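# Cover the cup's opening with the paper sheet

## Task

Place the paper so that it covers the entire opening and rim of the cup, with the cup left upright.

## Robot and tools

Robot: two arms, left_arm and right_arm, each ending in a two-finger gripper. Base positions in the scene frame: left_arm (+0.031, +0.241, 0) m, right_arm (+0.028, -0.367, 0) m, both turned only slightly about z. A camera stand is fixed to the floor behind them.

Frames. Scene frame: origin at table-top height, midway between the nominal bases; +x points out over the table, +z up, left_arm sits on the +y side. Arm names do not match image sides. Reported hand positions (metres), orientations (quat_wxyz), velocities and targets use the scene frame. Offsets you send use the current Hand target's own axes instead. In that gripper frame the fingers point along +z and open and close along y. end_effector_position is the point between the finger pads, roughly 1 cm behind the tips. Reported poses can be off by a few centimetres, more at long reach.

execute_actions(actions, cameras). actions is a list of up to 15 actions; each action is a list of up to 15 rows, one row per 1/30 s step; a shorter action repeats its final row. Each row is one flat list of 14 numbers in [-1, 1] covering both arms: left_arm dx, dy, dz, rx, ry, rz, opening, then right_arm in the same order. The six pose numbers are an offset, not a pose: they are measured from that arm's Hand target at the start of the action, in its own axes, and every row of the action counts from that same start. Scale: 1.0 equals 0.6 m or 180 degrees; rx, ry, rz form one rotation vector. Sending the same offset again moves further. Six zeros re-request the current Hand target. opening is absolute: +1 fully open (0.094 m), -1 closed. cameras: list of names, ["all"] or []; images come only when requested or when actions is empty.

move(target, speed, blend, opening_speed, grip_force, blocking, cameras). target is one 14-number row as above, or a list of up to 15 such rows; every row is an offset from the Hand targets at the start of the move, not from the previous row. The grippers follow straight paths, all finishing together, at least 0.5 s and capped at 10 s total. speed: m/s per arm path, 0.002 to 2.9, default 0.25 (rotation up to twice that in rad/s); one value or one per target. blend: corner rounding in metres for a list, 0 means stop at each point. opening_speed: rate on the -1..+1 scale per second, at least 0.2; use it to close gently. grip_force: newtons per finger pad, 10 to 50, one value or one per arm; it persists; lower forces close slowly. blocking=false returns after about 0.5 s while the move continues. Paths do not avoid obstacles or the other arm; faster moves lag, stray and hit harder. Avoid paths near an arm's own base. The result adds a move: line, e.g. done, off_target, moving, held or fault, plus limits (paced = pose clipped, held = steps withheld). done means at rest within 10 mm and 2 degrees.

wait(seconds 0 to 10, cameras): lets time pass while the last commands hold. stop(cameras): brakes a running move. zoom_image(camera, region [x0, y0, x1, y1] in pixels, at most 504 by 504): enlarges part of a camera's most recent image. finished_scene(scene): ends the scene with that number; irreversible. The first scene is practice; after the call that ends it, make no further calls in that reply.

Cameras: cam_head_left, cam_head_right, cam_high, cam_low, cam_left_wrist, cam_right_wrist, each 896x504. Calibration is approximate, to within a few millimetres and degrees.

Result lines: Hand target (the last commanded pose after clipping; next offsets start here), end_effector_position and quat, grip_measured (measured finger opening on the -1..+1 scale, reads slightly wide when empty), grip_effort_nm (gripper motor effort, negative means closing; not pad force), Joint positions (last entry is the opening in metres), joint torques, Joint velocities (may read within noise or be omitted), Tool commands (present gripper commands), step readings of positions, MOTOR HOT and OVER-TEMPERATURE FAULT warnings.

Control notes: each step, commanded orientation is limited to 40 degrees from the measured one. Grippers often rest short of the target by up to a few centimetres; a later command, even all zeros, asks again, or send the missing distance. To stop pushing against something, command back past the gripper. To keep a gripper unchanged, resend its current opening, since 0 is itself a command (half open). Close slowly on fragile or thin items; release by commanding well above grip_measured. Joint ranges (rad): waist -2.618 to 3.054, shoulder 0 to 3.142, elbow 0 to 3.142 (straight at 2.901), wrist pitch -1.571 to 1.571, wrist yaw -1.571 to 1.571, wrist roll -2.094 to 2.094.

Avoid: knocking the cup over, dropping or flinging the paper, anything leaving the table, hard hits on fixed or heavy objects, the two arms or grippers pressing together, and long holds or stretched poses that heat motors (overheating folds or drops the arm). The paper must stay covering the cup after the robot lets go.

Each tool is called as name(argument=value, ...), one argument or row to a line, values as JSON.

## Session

execute_actions(
  actions=[],
)

zoom_image(
  camera="cam_head_right",
  region=[240, 170, 620, 380],
)

zoom_image(
  camera="cam_high",
  region=[360, 130, 680, 380],
)

Scene clock: 0.00 s.
left_arm: end_effector_position=(+0.4358, +0.2925, +0.1214) grip_measured=+1.000 grip_effort_nm=n/a end_effector_quat_wxyz=(+0.631, -0.102, +0.768, +0.032) | right_arm: end_effector_position=(+0.4442, -0.3675, +0.1376) grip_measured=+1.000 grip_effort_nm=n/a end_effector_quat_wxyz=(+0.639, +0.006, +0.769, -0.023)
Joint positions: left_arm=[0.11 1.588 0.359 1.025 -0.101 -0.103 0.094] | right_arm=[0.03 1.552 0.401 0.967 0.07 -0.015 0.094]
Joint velocities: within noise
Joint torques (N m): no reading
Heat: left arm: 36 °C; right arm: 33 °C.
Hand target: left_arm +0.4377, +0.2927, +0.1275; +0.638, -0.102, +0.763, +0.032 | right_arm +0.4450, -0.3676, +0.1409; +0.642, +0.006, +0.766, -0.023
Tool commands: left_gripper/opening=+1.0 right_gripper/opening=+1.0
camera_calibration:
cam_left_wrist: T_world_to_cam=[[0.202242, -0.978609, -0.0377127, 0.21261], [-0.673118, -0.110931, -0.731168, 0.459895], [0.711344, 0.173258, -0.681154, -0.162645], [0, 0, 0, 1]] pos_world=[0.382262, 0.287258, 0.233492]
cam_right_wrist: T_world_to_cam=[[-0.0369534, -0.994277, -0.100237, -0.329769], [-0.703568, 0.0971182, -0.70396, 0.485245], [0.709666, 0.0445102, -0.703131, -0.0935176], [0, 0, 0, 1]] pos_world=[0.395583, -0.370846, 0.242783]

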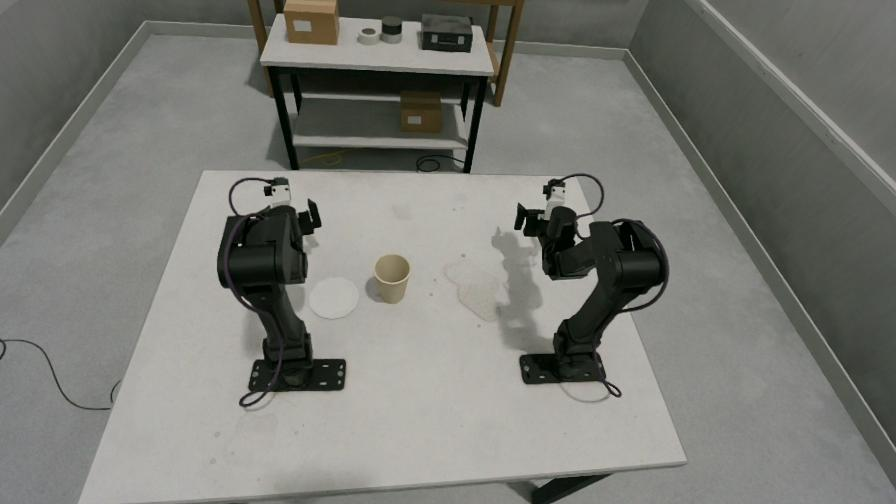

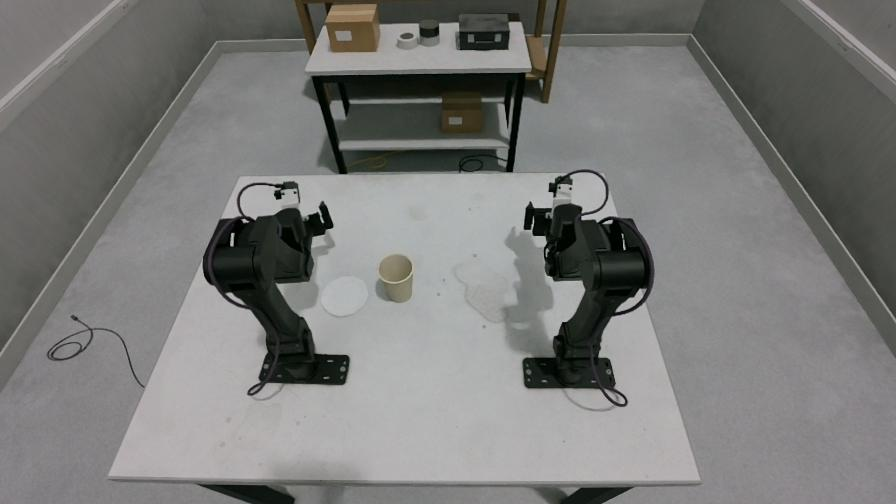

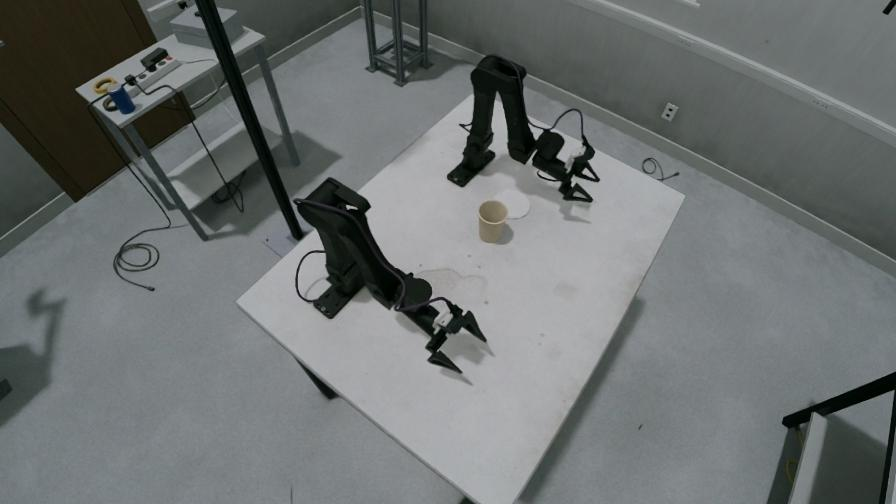

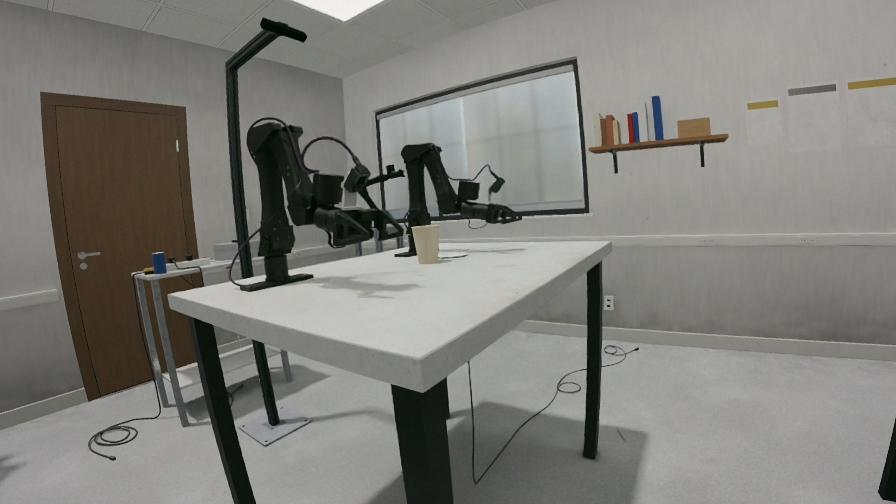

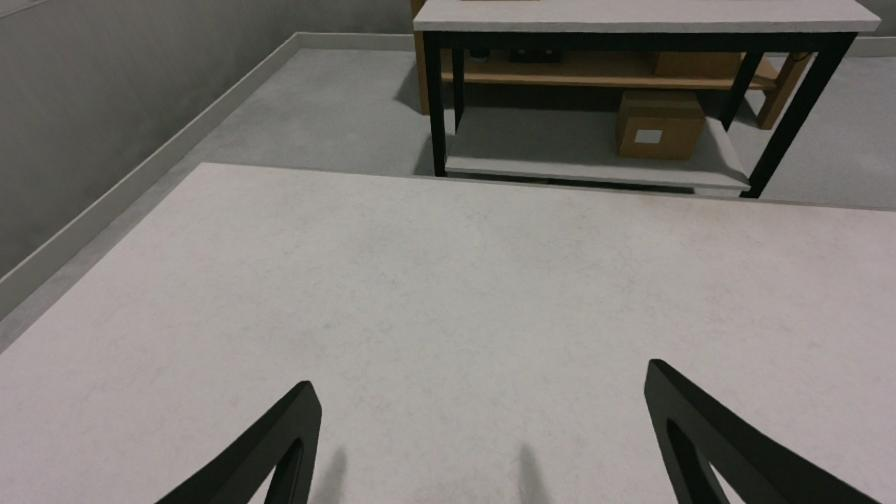

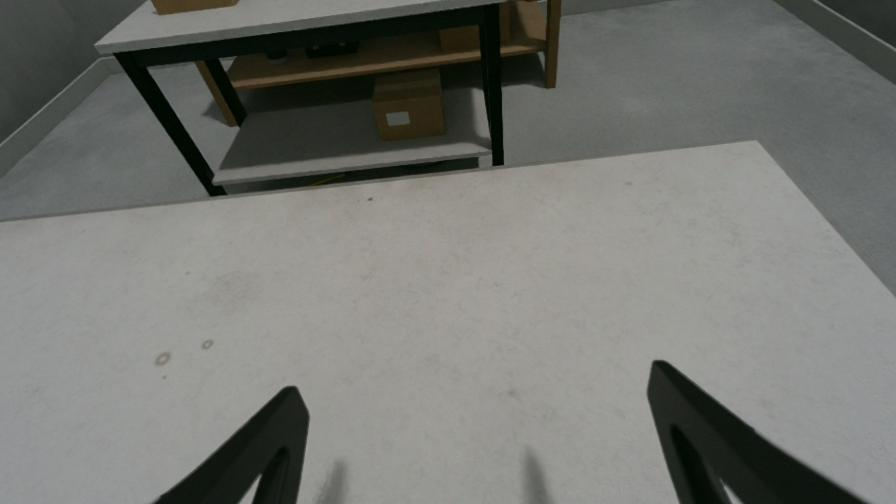

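Scaled by 1.326 from the camera's 896x504 image, which has a finer 1280x720 frame.

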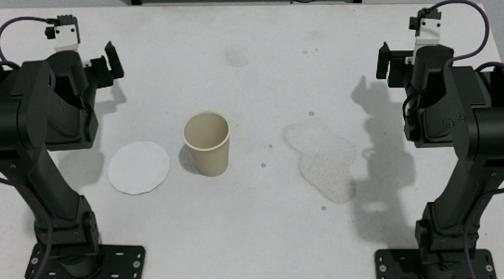

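Scaled by 1.575 from the camera's 896x504 image, which has a finer 1280x720 frame.

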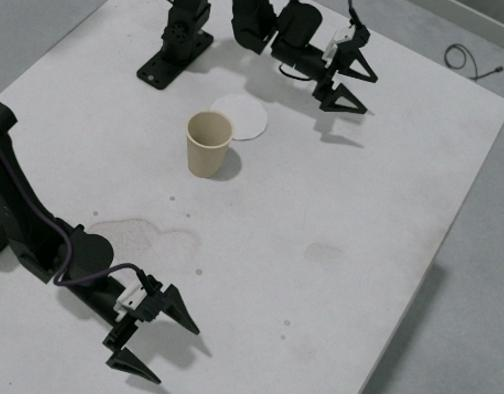

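zoom_image(
  camera="cam_head_right",
  region=[310, 240, 430, 330],
)

zoom_image(
  camera="cam_high",
  region=[470, 170, 550, 260],
)

zoom_image(
  camera="cam_low",
  region=[400, 215, 480, 270],
)

zoom_image(
  camera="cam_head_left",
  region=[290, 240, 420, 330],
)

Scaled by 4.200 from the camera's 896x504 image, which has a finer 1280x720 frame.

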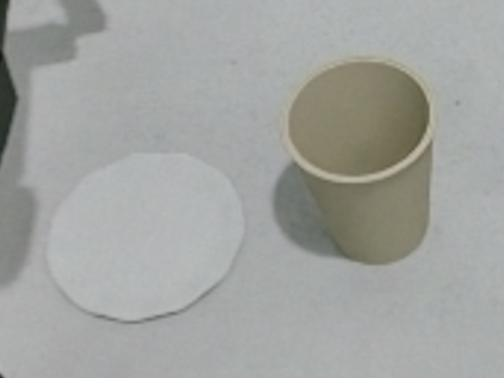

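Scaled by 5.600 from the camera's 896x504 image, which has a finer 1280x720 frame.

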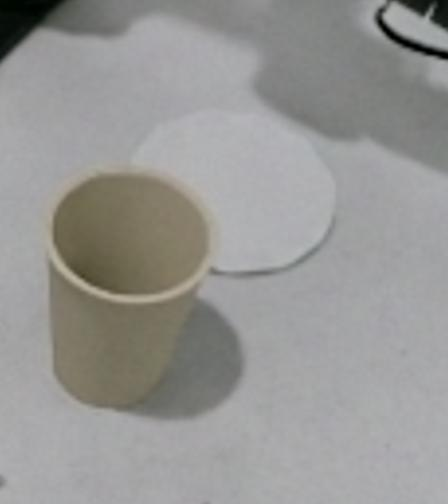

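Scaled by 6.300 from the camera's 896x504 image, which has a finer 1280x720 frame.

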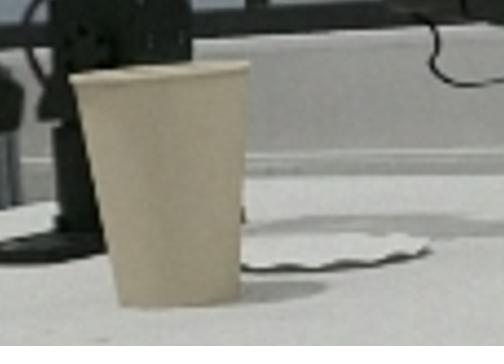

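Scaled by 3.877 from the camera's 896x504 image, which has a finer 1280x720 frame.

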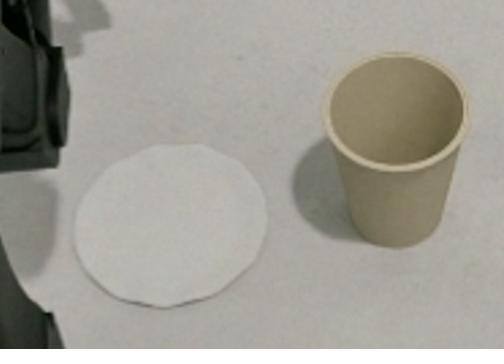

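move(
  target=[0.1098, 0.0233, -0.3435, 0.1643, 0.4412, -0.0886, -0.49, 0, 0, 0, 0, 0, 0, 1],
  speed=0.3,
  cameras=["cam_left_wrist"],
)

zoom_image(
  camera="cam_left_wrist",
  region=[340, 70, 700, 380],
)

Scene clock: 57.77 s.
left_arm: end_effector_position=(+0.2195, +0.2579, +0.0939) grip_measured=-0.488 grip_effort_nm=-0.06 end_effector_quat_wxyz=(+0.005, -0.045, +0.953, -0.301) | right_arm: end_effector_position=(+0.4442, -0.3675, +0.1376) grip_measured=+1.000 grip_effort_nm=-0.01 end_effector_quat_wxyz=(+0.639, +0.006, +0.769, -0.023)
Joint positions: left_arm=[0.61 1.497 0.959 -1.366 0.522 0.575 0.024] | right_arm=[0.03 1.552 0.401 0.967 0.07 -0.015 0.094]
Joint torques (N m): left_arm=[0.57 -3.73 8.58 -0.34 0.28 0.09] | right_arm=[0.08 -6.45 6.38 1.96 0 -0.02]
Heat: left arm: 38 °C; right arm: 37 °C.
Hand target: left_arm +0.2248, +0.2620, +0.0997; +0.013, -0.041, +0.953, -0.300 | right_arm +0.4450, -0.3676, +0.1409; +0.642, +0.006, +0.766, -0.023
Off the commanded pose: left_arm 0.009 m, 1 deg | right_arm 0.003 m, 0 deg.
move: done
camera_calibration:
cam_left_wrist: T_world_to_cam=[[-0.0308355, -0.835401, 0.548775, 0.18076], [-0.871415, 0.291391, 0.394622, 0.124404], [-0.489576, -0.466042, -0.736967, 0.412276], [0, 0, 0, 1]] pos_world=[0.315821, 0.306895, 0.155545]
Images, in order (width x height): cam_left_wrist 896x504.

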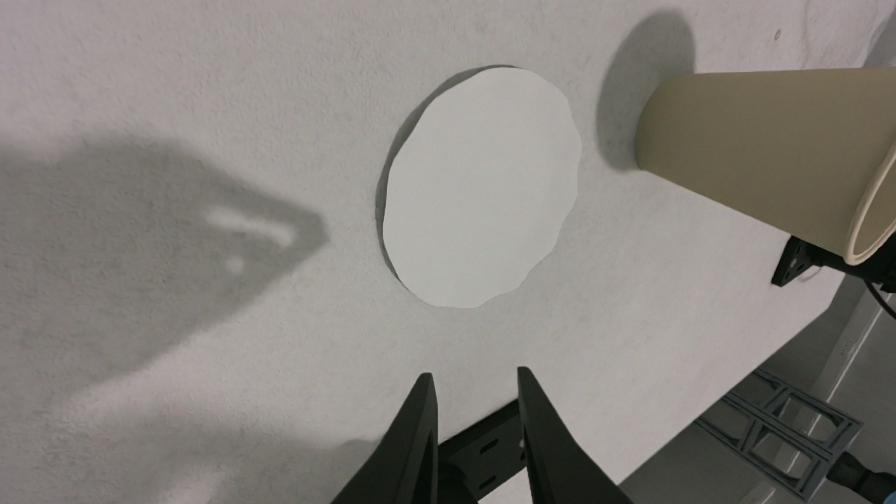

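Scaled by 1.400 from the camera's 896x504 image, which has a finer 1280x720 frame.

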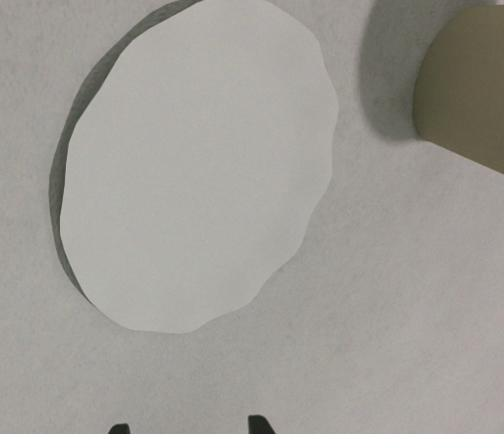

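move(
  target=[-0.011, 0.0522, 0.1302, 0, 0, 0, -0.49, 0, 0, 0, 0, 0, 0, 1],
  speed=0.08,
  cameras=["cam_left_wrist"],
)

zoom_image(
  camera="cam_left_wrist",
  region=[360, 220, 620, 480],
)

Scene clock: 76.53 s.
left_arm: end_effector_position=(+0.2317, +0.2482, +0.0205) grip_measured=-0.488 grip_effort_nm=-0.06 end_effector_quat_wxyz=(+0.008, -0.044, +0.955, -0.292) | right_arm: end_effector_position=(+0.4442, -0.3675, +0.1376) grip_measured=+1.000 grip_effort_nm=0.00 end_effector_quat_wxyz=(+0.639, +0.006, +0.769, -0.023)
Joint positions: left_arm=[0.534 1.622 0.772 -0.993 0.532 0.486 0.024] | right_arm=[0.03 1.552 0.401 0.967 0.07 -0.015 0.094]
Joint torques (N m): left_arm=[-0.65 -4.1 3.49 0.19 0.44 0] | right_arm=[0.06 -6.43 6.38 1.95 0 -0.02]
Heat: left arm: 38 °C; right arm: 38 °C.
Hand target: left_arm +0.2331, +0.2434, +0.0177; +0.013, -0.041, +0.953, -0.300 | right_arm +0.4450, -0.3676, +0.1409; +0.642, +0.006, +0.766, -0.023
Off the commanded pose: left_arm 0.006 m, 1 deg | right_arm 0.003 m, 0 deg.
move: done
camera_calibration:
cam_left_wrist: T_world_to_cam=[[-0.0335837, -0.846169, 0.531855, 0.216832], [-0.874443, 0.282568, 0.394342, 0.169662], [-0.483965, -0.451834, -0.749416, 0.354953], [0, 0, 0, 1]] pos_world=[0.327426, 0.295915, 0.0837793]
Images, in order (width x height): cam_left_wrist 896x504.

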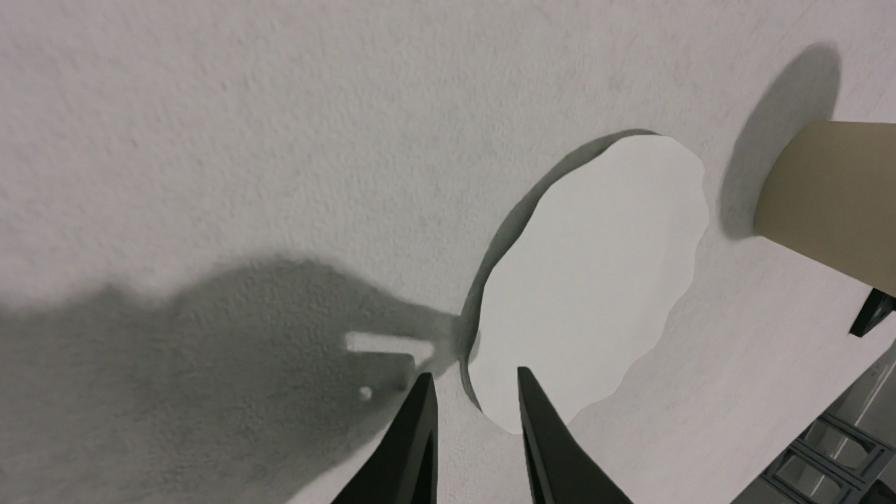

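Scaled by 1.938 from the camera's 896x504 image, which has a finer 1280x720 frame.

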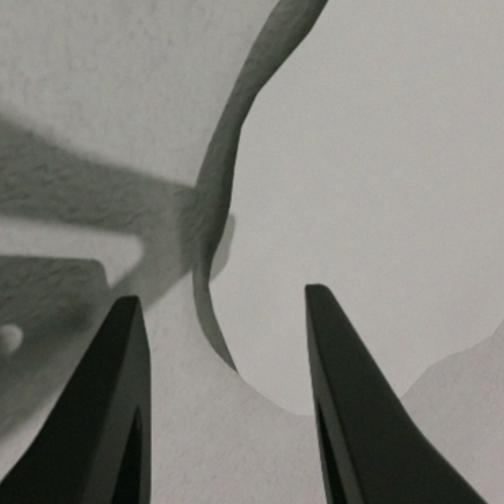

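move(
  target=[0.0012, -0.003, 0.0195, 0, 0, 0, -1, 0, 0, 0, 0, 0, 0, 1],
  speed=0.009,
  grip_force=14,
  opening_speed=0.32,
  cameras=["cam_left_wrist", "cam_low"],
)

zoom_image(
  camera="cam_left_wrist",
  region=[360, 220, 620, 480],
)

zoom_image(
  camera="cam_low",
  region=[400, 190, 510, 275],
)

Scene clock: 100.13 s.
left_arm: end_effector_position=(+0.2326, +0.2404, +0.0125) grip_measured=-0.995 grip_effort_nm=-0.24 end_effector_quat_wxyz=(+0.011, -0.044, +0.956, -0.291) | right_arm: end_effector_position=(+0.4442, -0.3675, +0.1376) grip_measured=+1.000 grip_effort_nm=-0.01 end_effector_quat_wxyz=(+0.639, +0.006, +0.769, -0.023)
Joint positions: left_arm=[0.501 1.622 0.736 -0.932 0.541 0.447 0] | right_arm=[0.03 1.552 0.401 0.967 0.07 -0.015 0.094]
Joint torques (N m): left_arm=[-0.68 -3.78 3.37 0.23 0.45 -0.02] | right_arm=[0.06 -6.45 6.37 1.96 0 -0.02]
Heat: left arm: 37 °C; right arm: 39 °C.
Hand target: left_arm +0.2330, +0.2352, +0.0092; +0.013, -0.041, +0.953, -0.300 | right_arm +0.4450, -0.3676, +0.1409; +0.642, +0.006, +0.766, -0.023
Off the commanded pose: left_arm 0.006 m, 1 deg | right_arm 0.003 m, 0 deg.
grip_force (N): 14, 14
move: done
camera_calibration:
cam_left_wrist: T_world_to_cam=[[-0.0349075, -0.847379, 0.52984, 0.215178], [-0.876358, 0.280797, 0.391344, 0.176716], [-0.480394, -0.450669, -0.752409, 0.344823], [0, 0, 0, 1]] pos_world=[0.328029, 0.288117, 0.0762811]
Images, in order (width x height): cam_low 896x504, cam_left_wrist 896x504.

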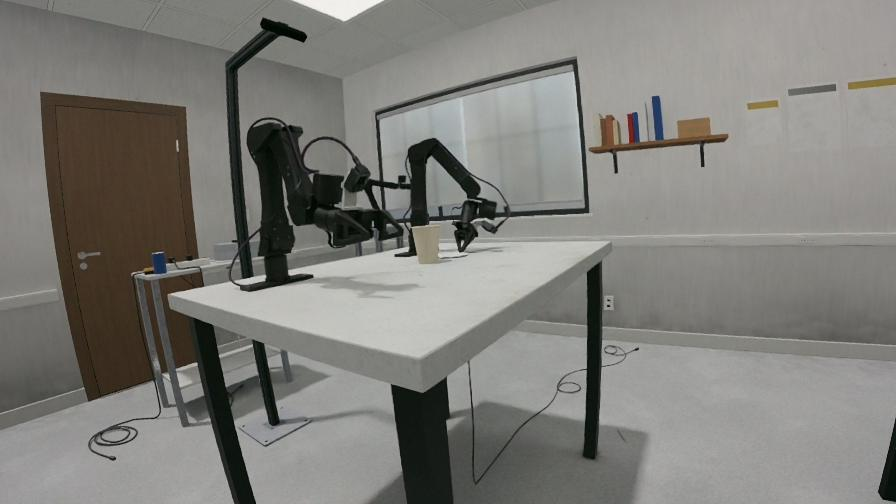

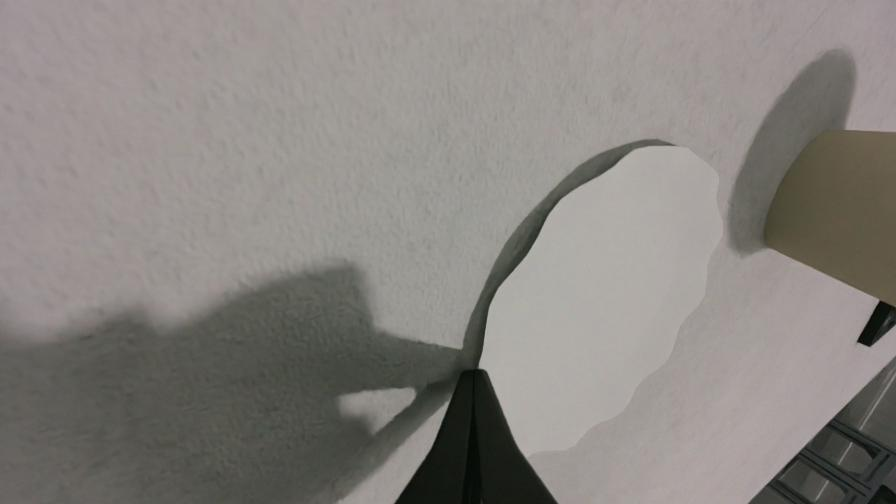

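Scaled by 1.938 from the camera's 896x504 image, which has a finer 1280x720 frame.

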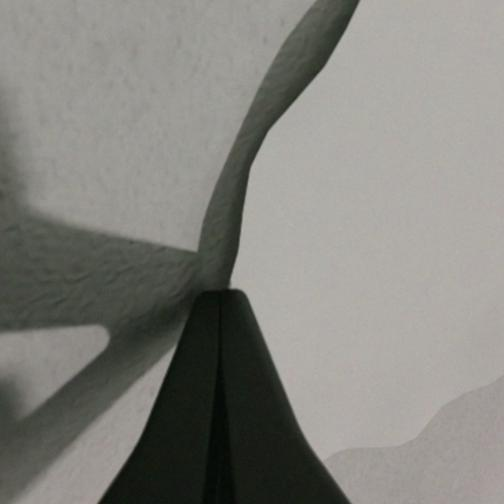

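Scaled by 4.582 from the camera's 896x504 image, which has a finer 1280x720 frame.

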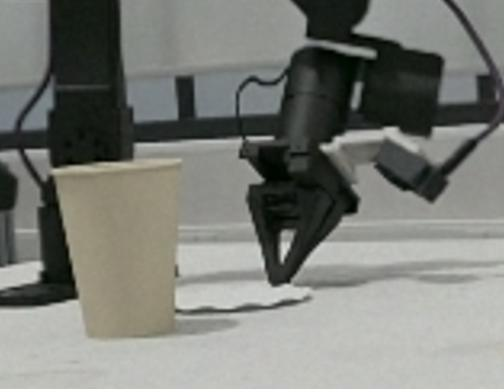

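move(
  target=[0, -0.0382, -0.0546, 0, 0, 0, -1, 0, 0, 0, 0, 0, 0, 1],
  speed=0.05,
  cameras=["cam_left_wrist", "cam_low"],
)

zoom_image(
  camera="cam_low",
  region=[400, 190, 510, 275],
)

Scene clock: 106.70 s.
left_arm: end_effector_position=(+0.2241, +0.2358, +0.0391) grip_measured=-0.995 grip_effort_nm=-0.24 end_effector_quat_wxyz=(-0.005, -0.049, +0.953, -0.298) | right_arm: end_effector_position=(+0.4442, -0.3675, +0.1376) grip_measured=+1.000 grip_effort_nm=-0.01 end_effector_quat_wxyz=(+0.639, +0.006, +0.769, -0.023)
Joint positions: left_arm=[0.501 1.555 0.783 -1.083 0.543 0.446 0] | right_arm=[0.03 1.552 0.401 0.967 0.07 -0.015 0.094]
Joint torques (N m): left_arm=[-0.75 -5.81 7.72 -0.21 0.44 -0.02] | right_arm=[0.06 -6.43 6.38 1.96 0 -0.02]
Heat: left arm: 37 °C; right arm: 39 °C.
Hand target: left_arm +0.2331, +0.2352, +0.0492; +0.013, -0.041, +0.953, -0.300 | right_arm +0.4450, -0.3676, +0.1409; +0.642, +0.006, +0.766, -0.023
Off the commanded pose: left_arm 0.013 m, 2 deg | right_arm 0.003 m, 0 deg.
grip_force (N): 14, 14
move: off_target (left_arm)
camera_calibration:
cam_left_wrist: T_world_to_cam=[[-0.0166326, -0.837982, 0.545444, 0.189939], [-0.863862, 0.286725, 0.414163, 0.155108], [-0.503453, -0.4643, -0.72867, 0.366156], [0, 0, 0, 1]] pos_world=[0.321493, 0.284698, 0.0989665]
Images, in order (width x height): cam_low 896x504, cam_left_wrist 896x504.

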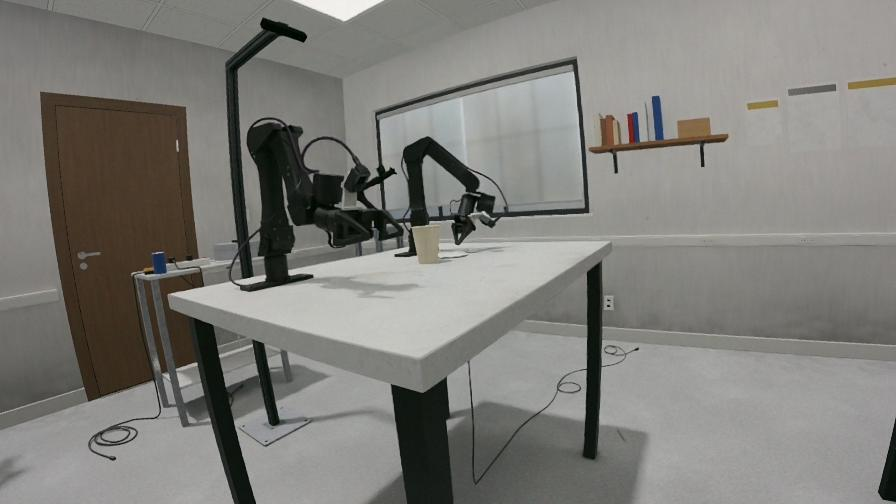

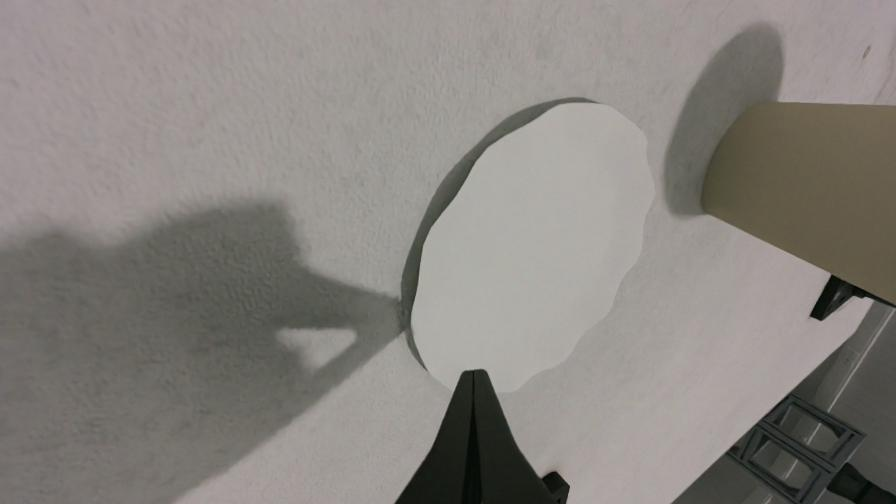

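Scaled by 4.582 from the camera's 896x504 image, which has a finer 1280x720 frame.

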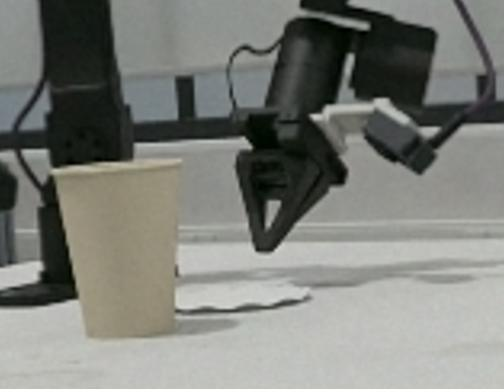

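move(
  target=[
    [-0.0007, 0.0268, 0.0244, 0, 0, 0, -0.49, 0, 0, 0, 0, 0, 0, 1],
    [-0.0003, 0.0365, 0.0455, 0, 0, 0, -0.49, 0, 0, 0, 0, 0, 0, 1],
  ],
  speed=[0.05, 0.03],
  grip_force=50,
  cameras=["cam_left_wrist", "cam_low"],
)

zoom_image(
  camera="cam_left_wrist",
  region=[360, 260, 600, 480],
)

zoom_image(
  camera="cam_low",
  region=[430, 220, 490, 270],
)

Scene clock: 125.43 s.
left_arm: end_effector_position=(+0.2324, +0.2411, +0.0174) grip_measured=-0.492 grip_effort_nm=0.14 end_effector_quat_wxyz=(+0.009, -0.043, +0.955, -0.293) | right_arm: end_effector_position=(+0.4442, -0.3675, +0.1376) grip_measured=+1.000 grip_effort_nm=-0.01 end_effector_quat_wxyz=(+0.639, +0.006, +0.769, -0.023)
Joint positions: left_arm=[0.506 1.617 0.751 -0.962 0.543 0.458 0.024] | right_arm=[0.03 1.552 0.401 0.967 0.07 -0.015 0.094]
Joint torques (N m): left_arm=[-0.35 -4.01 3.44 0.21 0.42 -0.02] | right_arm=[0.06 -6.43 6.38 1.96 0 -0.02]
Heat: left arm: 37 °C; right arm: 40 °C.
Hand target: left_arm +0.2332, +0.2376, +0.0143; +0.014, -0.041, +0.953, -0.300 | right_arm +0.4450, -0.3676, +0.1409; +0.642, +0.006, +0.766, -0.023
Off the commanded pose: left_arm 0.005 m, 1 deg | right_arm 0.003 m, 0 deg.
move: done
camera_calibration:
cam_left_wrist: T_world_to_cam=[[-0.0366359, -0.844609, 0.534129, 0.212813], [-0.874865, 0.285427, 0.391333, 0.173028], [-0.482978, -0.452955, -0.749376, 0.349829], [0, 0, 0, 1]] pos_world=[0.328133, 0.288813, 0.0807725]
Images, in order (width x height): cam_low 896x504, cam_left_wrist 896x504.

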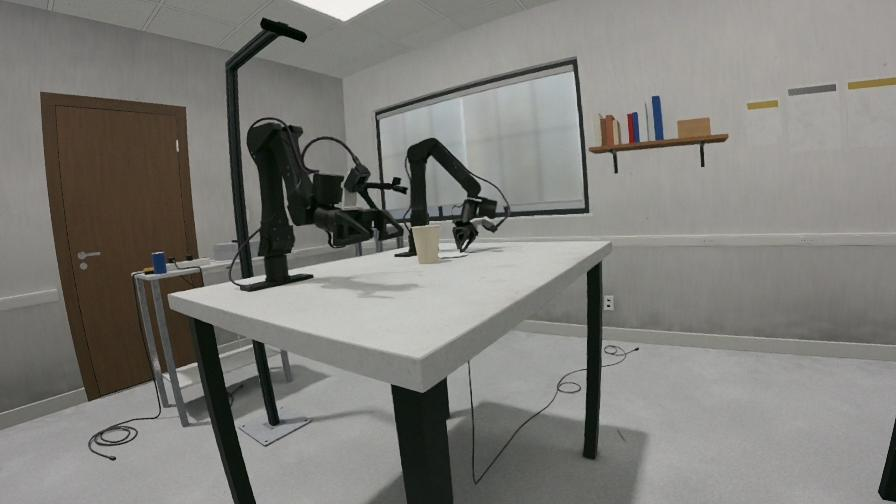

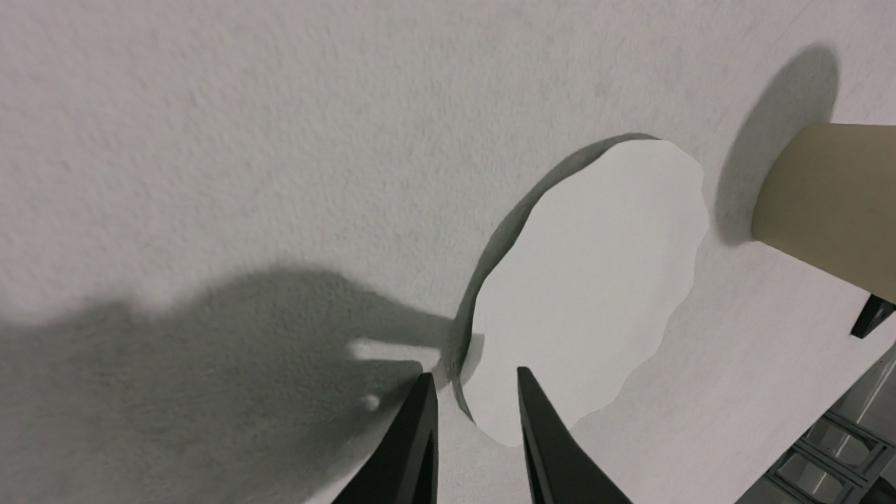

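Scaled by 2.100 from the camera's 896x504 image, which has a finer 1280x720 frame.

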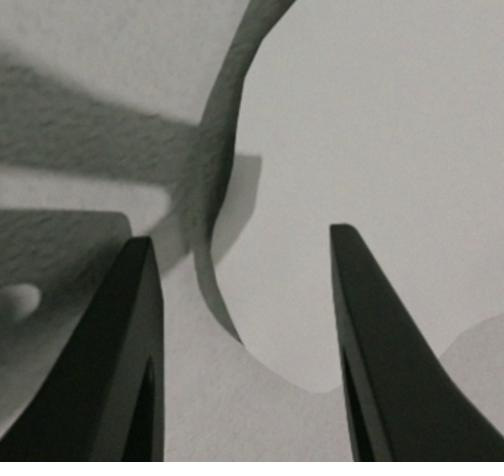

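Scaled by 8.400 from the camera's 896x504 image, which has a finer 1280x720 frame.

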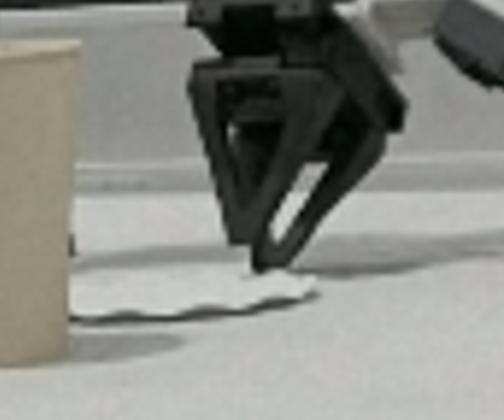

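move(
  target=[0.0011, -0.0035, 0.017, 0, 0, 0, -1, 0, 0, 0, 0, 0, 0, 1],
  speed=0.007,
  grip_force=14,
  opening_speed=0.32,
  cameras=["cam_left_wrist", "cam_low"],
)

zoom_image(
  camera="cam_left_wrist",
  region=[360, 260, 600, 480],
)

zoom_image(
  camera="cam_low",
  region=[430, 220, 490, 270],
)

Scene clock: 136.47 s.
left_arm: end_effector_position=(+0.2328, +0.2351, +0.0103) grip_measured=-0.995 grip_effort_nm=-0.24 end_effector_quat_wxyz=(+0.011, -0.044, +0.956, -0.291) | right_arm: end_effector_position=(+0.4442, -0.3675, +0.1376) grip_measured=+1.000 grip_effort_nm=-0.01 end_effector_quat_wxyz=(+0.639, +0.006, +0.769, -0.023)
Joint positions: left_arm=[0.479 1.617 0.72 -0.909 0.547 0.422 0] | right_arm=[0.03 1.552 0.401 0.967 0.07 -0.015 0.094]
Joint torques (N m): left_arm=[-0.66 -3.79 3.38 0.26 0.45 -0.01] | right_arm=[0.06 -6.45 6.38 1.96 0 -0.02]
Heat: left arm: 36 °C; right arm: 40 °C.
Hand target: left_arm +0.2332, +0.2299, +0.0071; +0.013, -0.041, +0.953, -0.300 | right_arm +0.4450, -0.3676, +0.1409; +0.642, +0.006, +0.766, -0.023
Off the commanded pose: left_arm 0.006 m, 1 deg | right_arm 0.003 m, 0 deg.
grip_force (N): 14, 14
move: done
camera_calibration:
cam_left_wrist: T_world_to_cam=[[-0.0348165, -0.847192, 0.530144, 0.211754], [-0.87644, 0.280794, 0.391161, 0.179282], [-0.48025, -0.451021, -0.75229, 0.340918], [0, 0, 0, 1]] pos_world=[0.328228, 0.282816, 0.0740804]
Images, in order (width x height): cam_low 896x504, cam_left_wrist 896x504.

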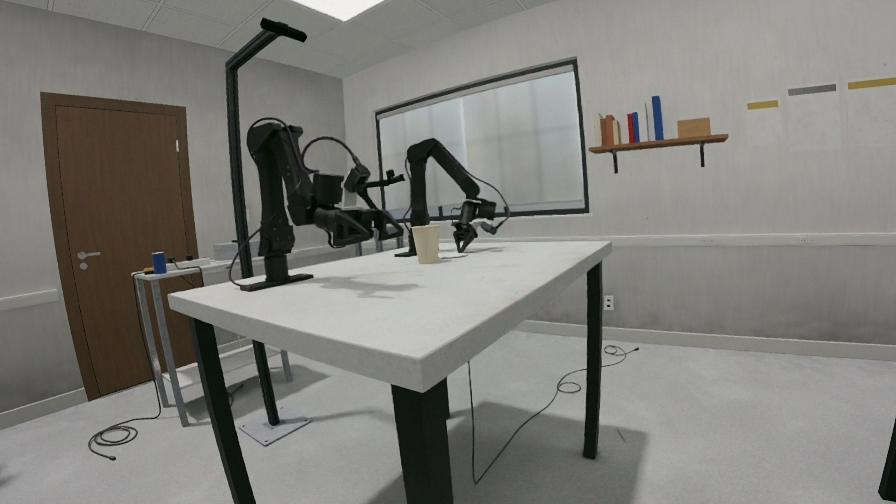

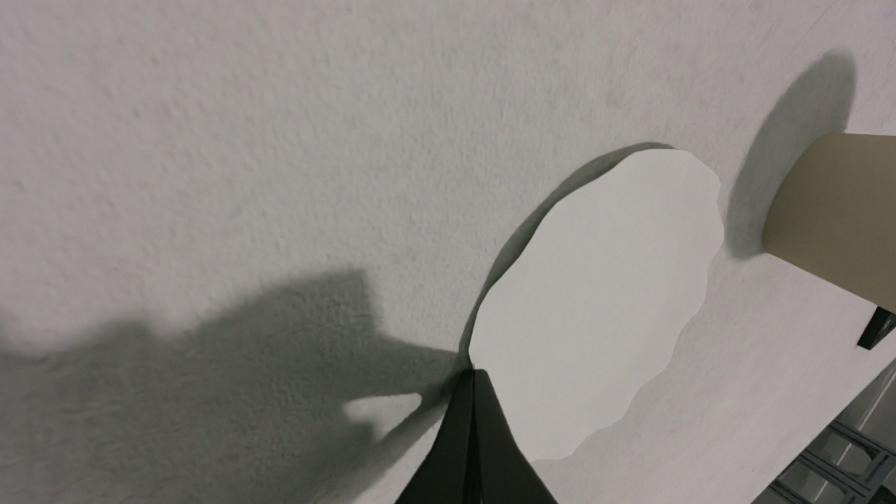

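Scaled by 2.100 from the camera's 896x504 image, which has a finer 1280x720 frame.

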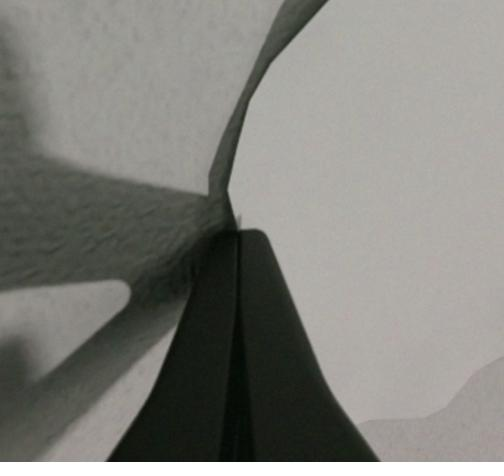

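Scaled by 8.400 from the camera's 896x504 image, which has a finer 1280x720 frame.

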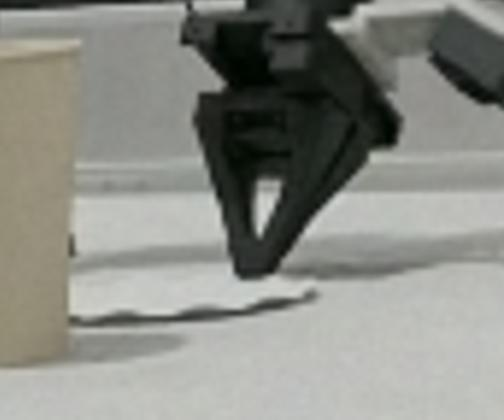

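move(
  target=[0, -0.0382, -0.0546, 0, 0, 0, -1, 0, 0, 0, 0, 0, 0, 1],
  speed=0.04,
  cameras=["cam_left_wrist", "cam_low"],
)

zoom_image(
  camera="cam_left_wrist",
  region=[360, 220, 600, 480],
)

zoom_image(
  camera="cam_low",
  region=[420, 210, 500, 270],
)

Scene clock: 142.77 s.
left_arm: end_effector_position=(+0.2237, +0.2305, +0.0368) grip_measured=-0.995 grip_effort_nm=-0.24 end_effector_quat_wxyz=(-0.005, -0.050, +0.953, -0.298) | right_arm: end_effector_position=(+0.4442, -0.3675, +0.1376) grip_measured=+1.000 grip_effort_nm=-0.01 end_effector_quat_wxyz=(+0.639, +0.006, +0.769, -0.023)
Joint positions: left_arm=[0.479 1.546 0.765 -1.061 0.548 0.421 0] | right_arm=[0.03 1.552 0.401 0.967 0.07 -0.015 0.094]
Joint torques (N m): left_arm=[-0.7 -5.74 7.79 -0.18 0.45 -0.01] | right_arm=[0.06 -6.45 6.37 1.96 0.01 -0.02]
Heat: left arm: 36 °C; right arm: 40 °C.
Hand target: left_arm +0.2330, +0.2299, +0.0471; +0.013, -0.041, +0.953, -0.300 | right_arm +0.4450, -0.3676, +0.1409; +0.642, +0.006, +0.766, -0.023
Off the commanded pose: left_arm 0.014 m, 2 deg | right_arm 0.003 m, 0 deg.
grip_force (N): 14, 14
move: off_target (left_arm)
camera_calibration:
cam_left_wrist: T_world_to_cam=[[-0.0161265, -0.838248, 0.54505, 0.186696], [-0.86357, 0.286438, 0.414971, 0.157227], [-0.503972, -0.463997, -0.728505, 0.361935], [0, 0, 0, 1]] pos_world=[0.321192, 0.279398, 0.0966679]
Images, in order (width x height): cam_low 896x504, cam_left_wrist 896x504.

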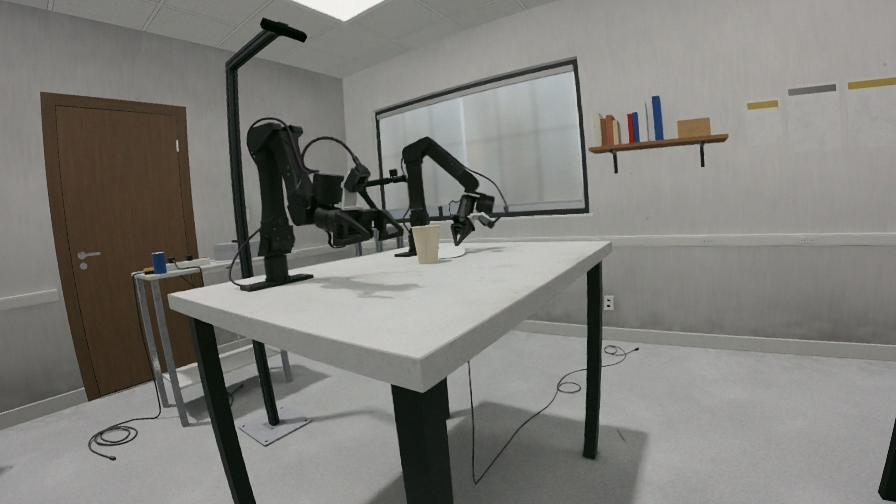

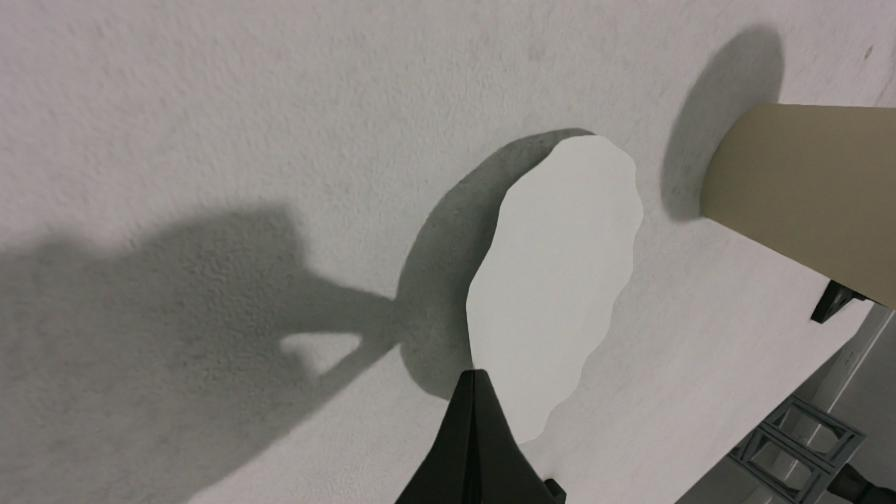

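Scaled by 1.938 from the camera's 896x504 image, which has a finer 1280x720 frame.

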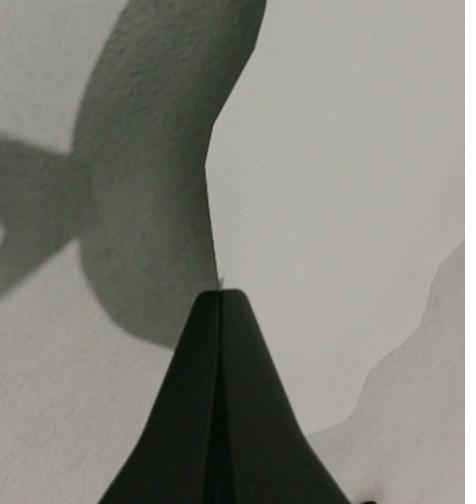

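Scaled by 6.300 from the camera's 896x504 image, which has a finer 1280x720 frame.

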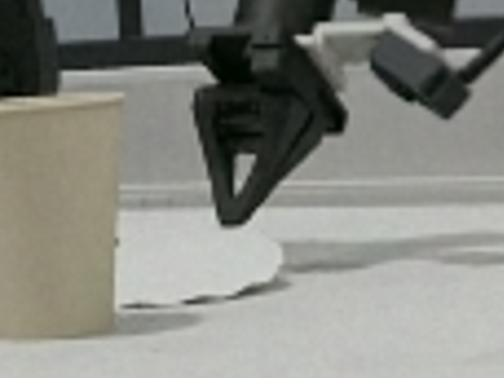

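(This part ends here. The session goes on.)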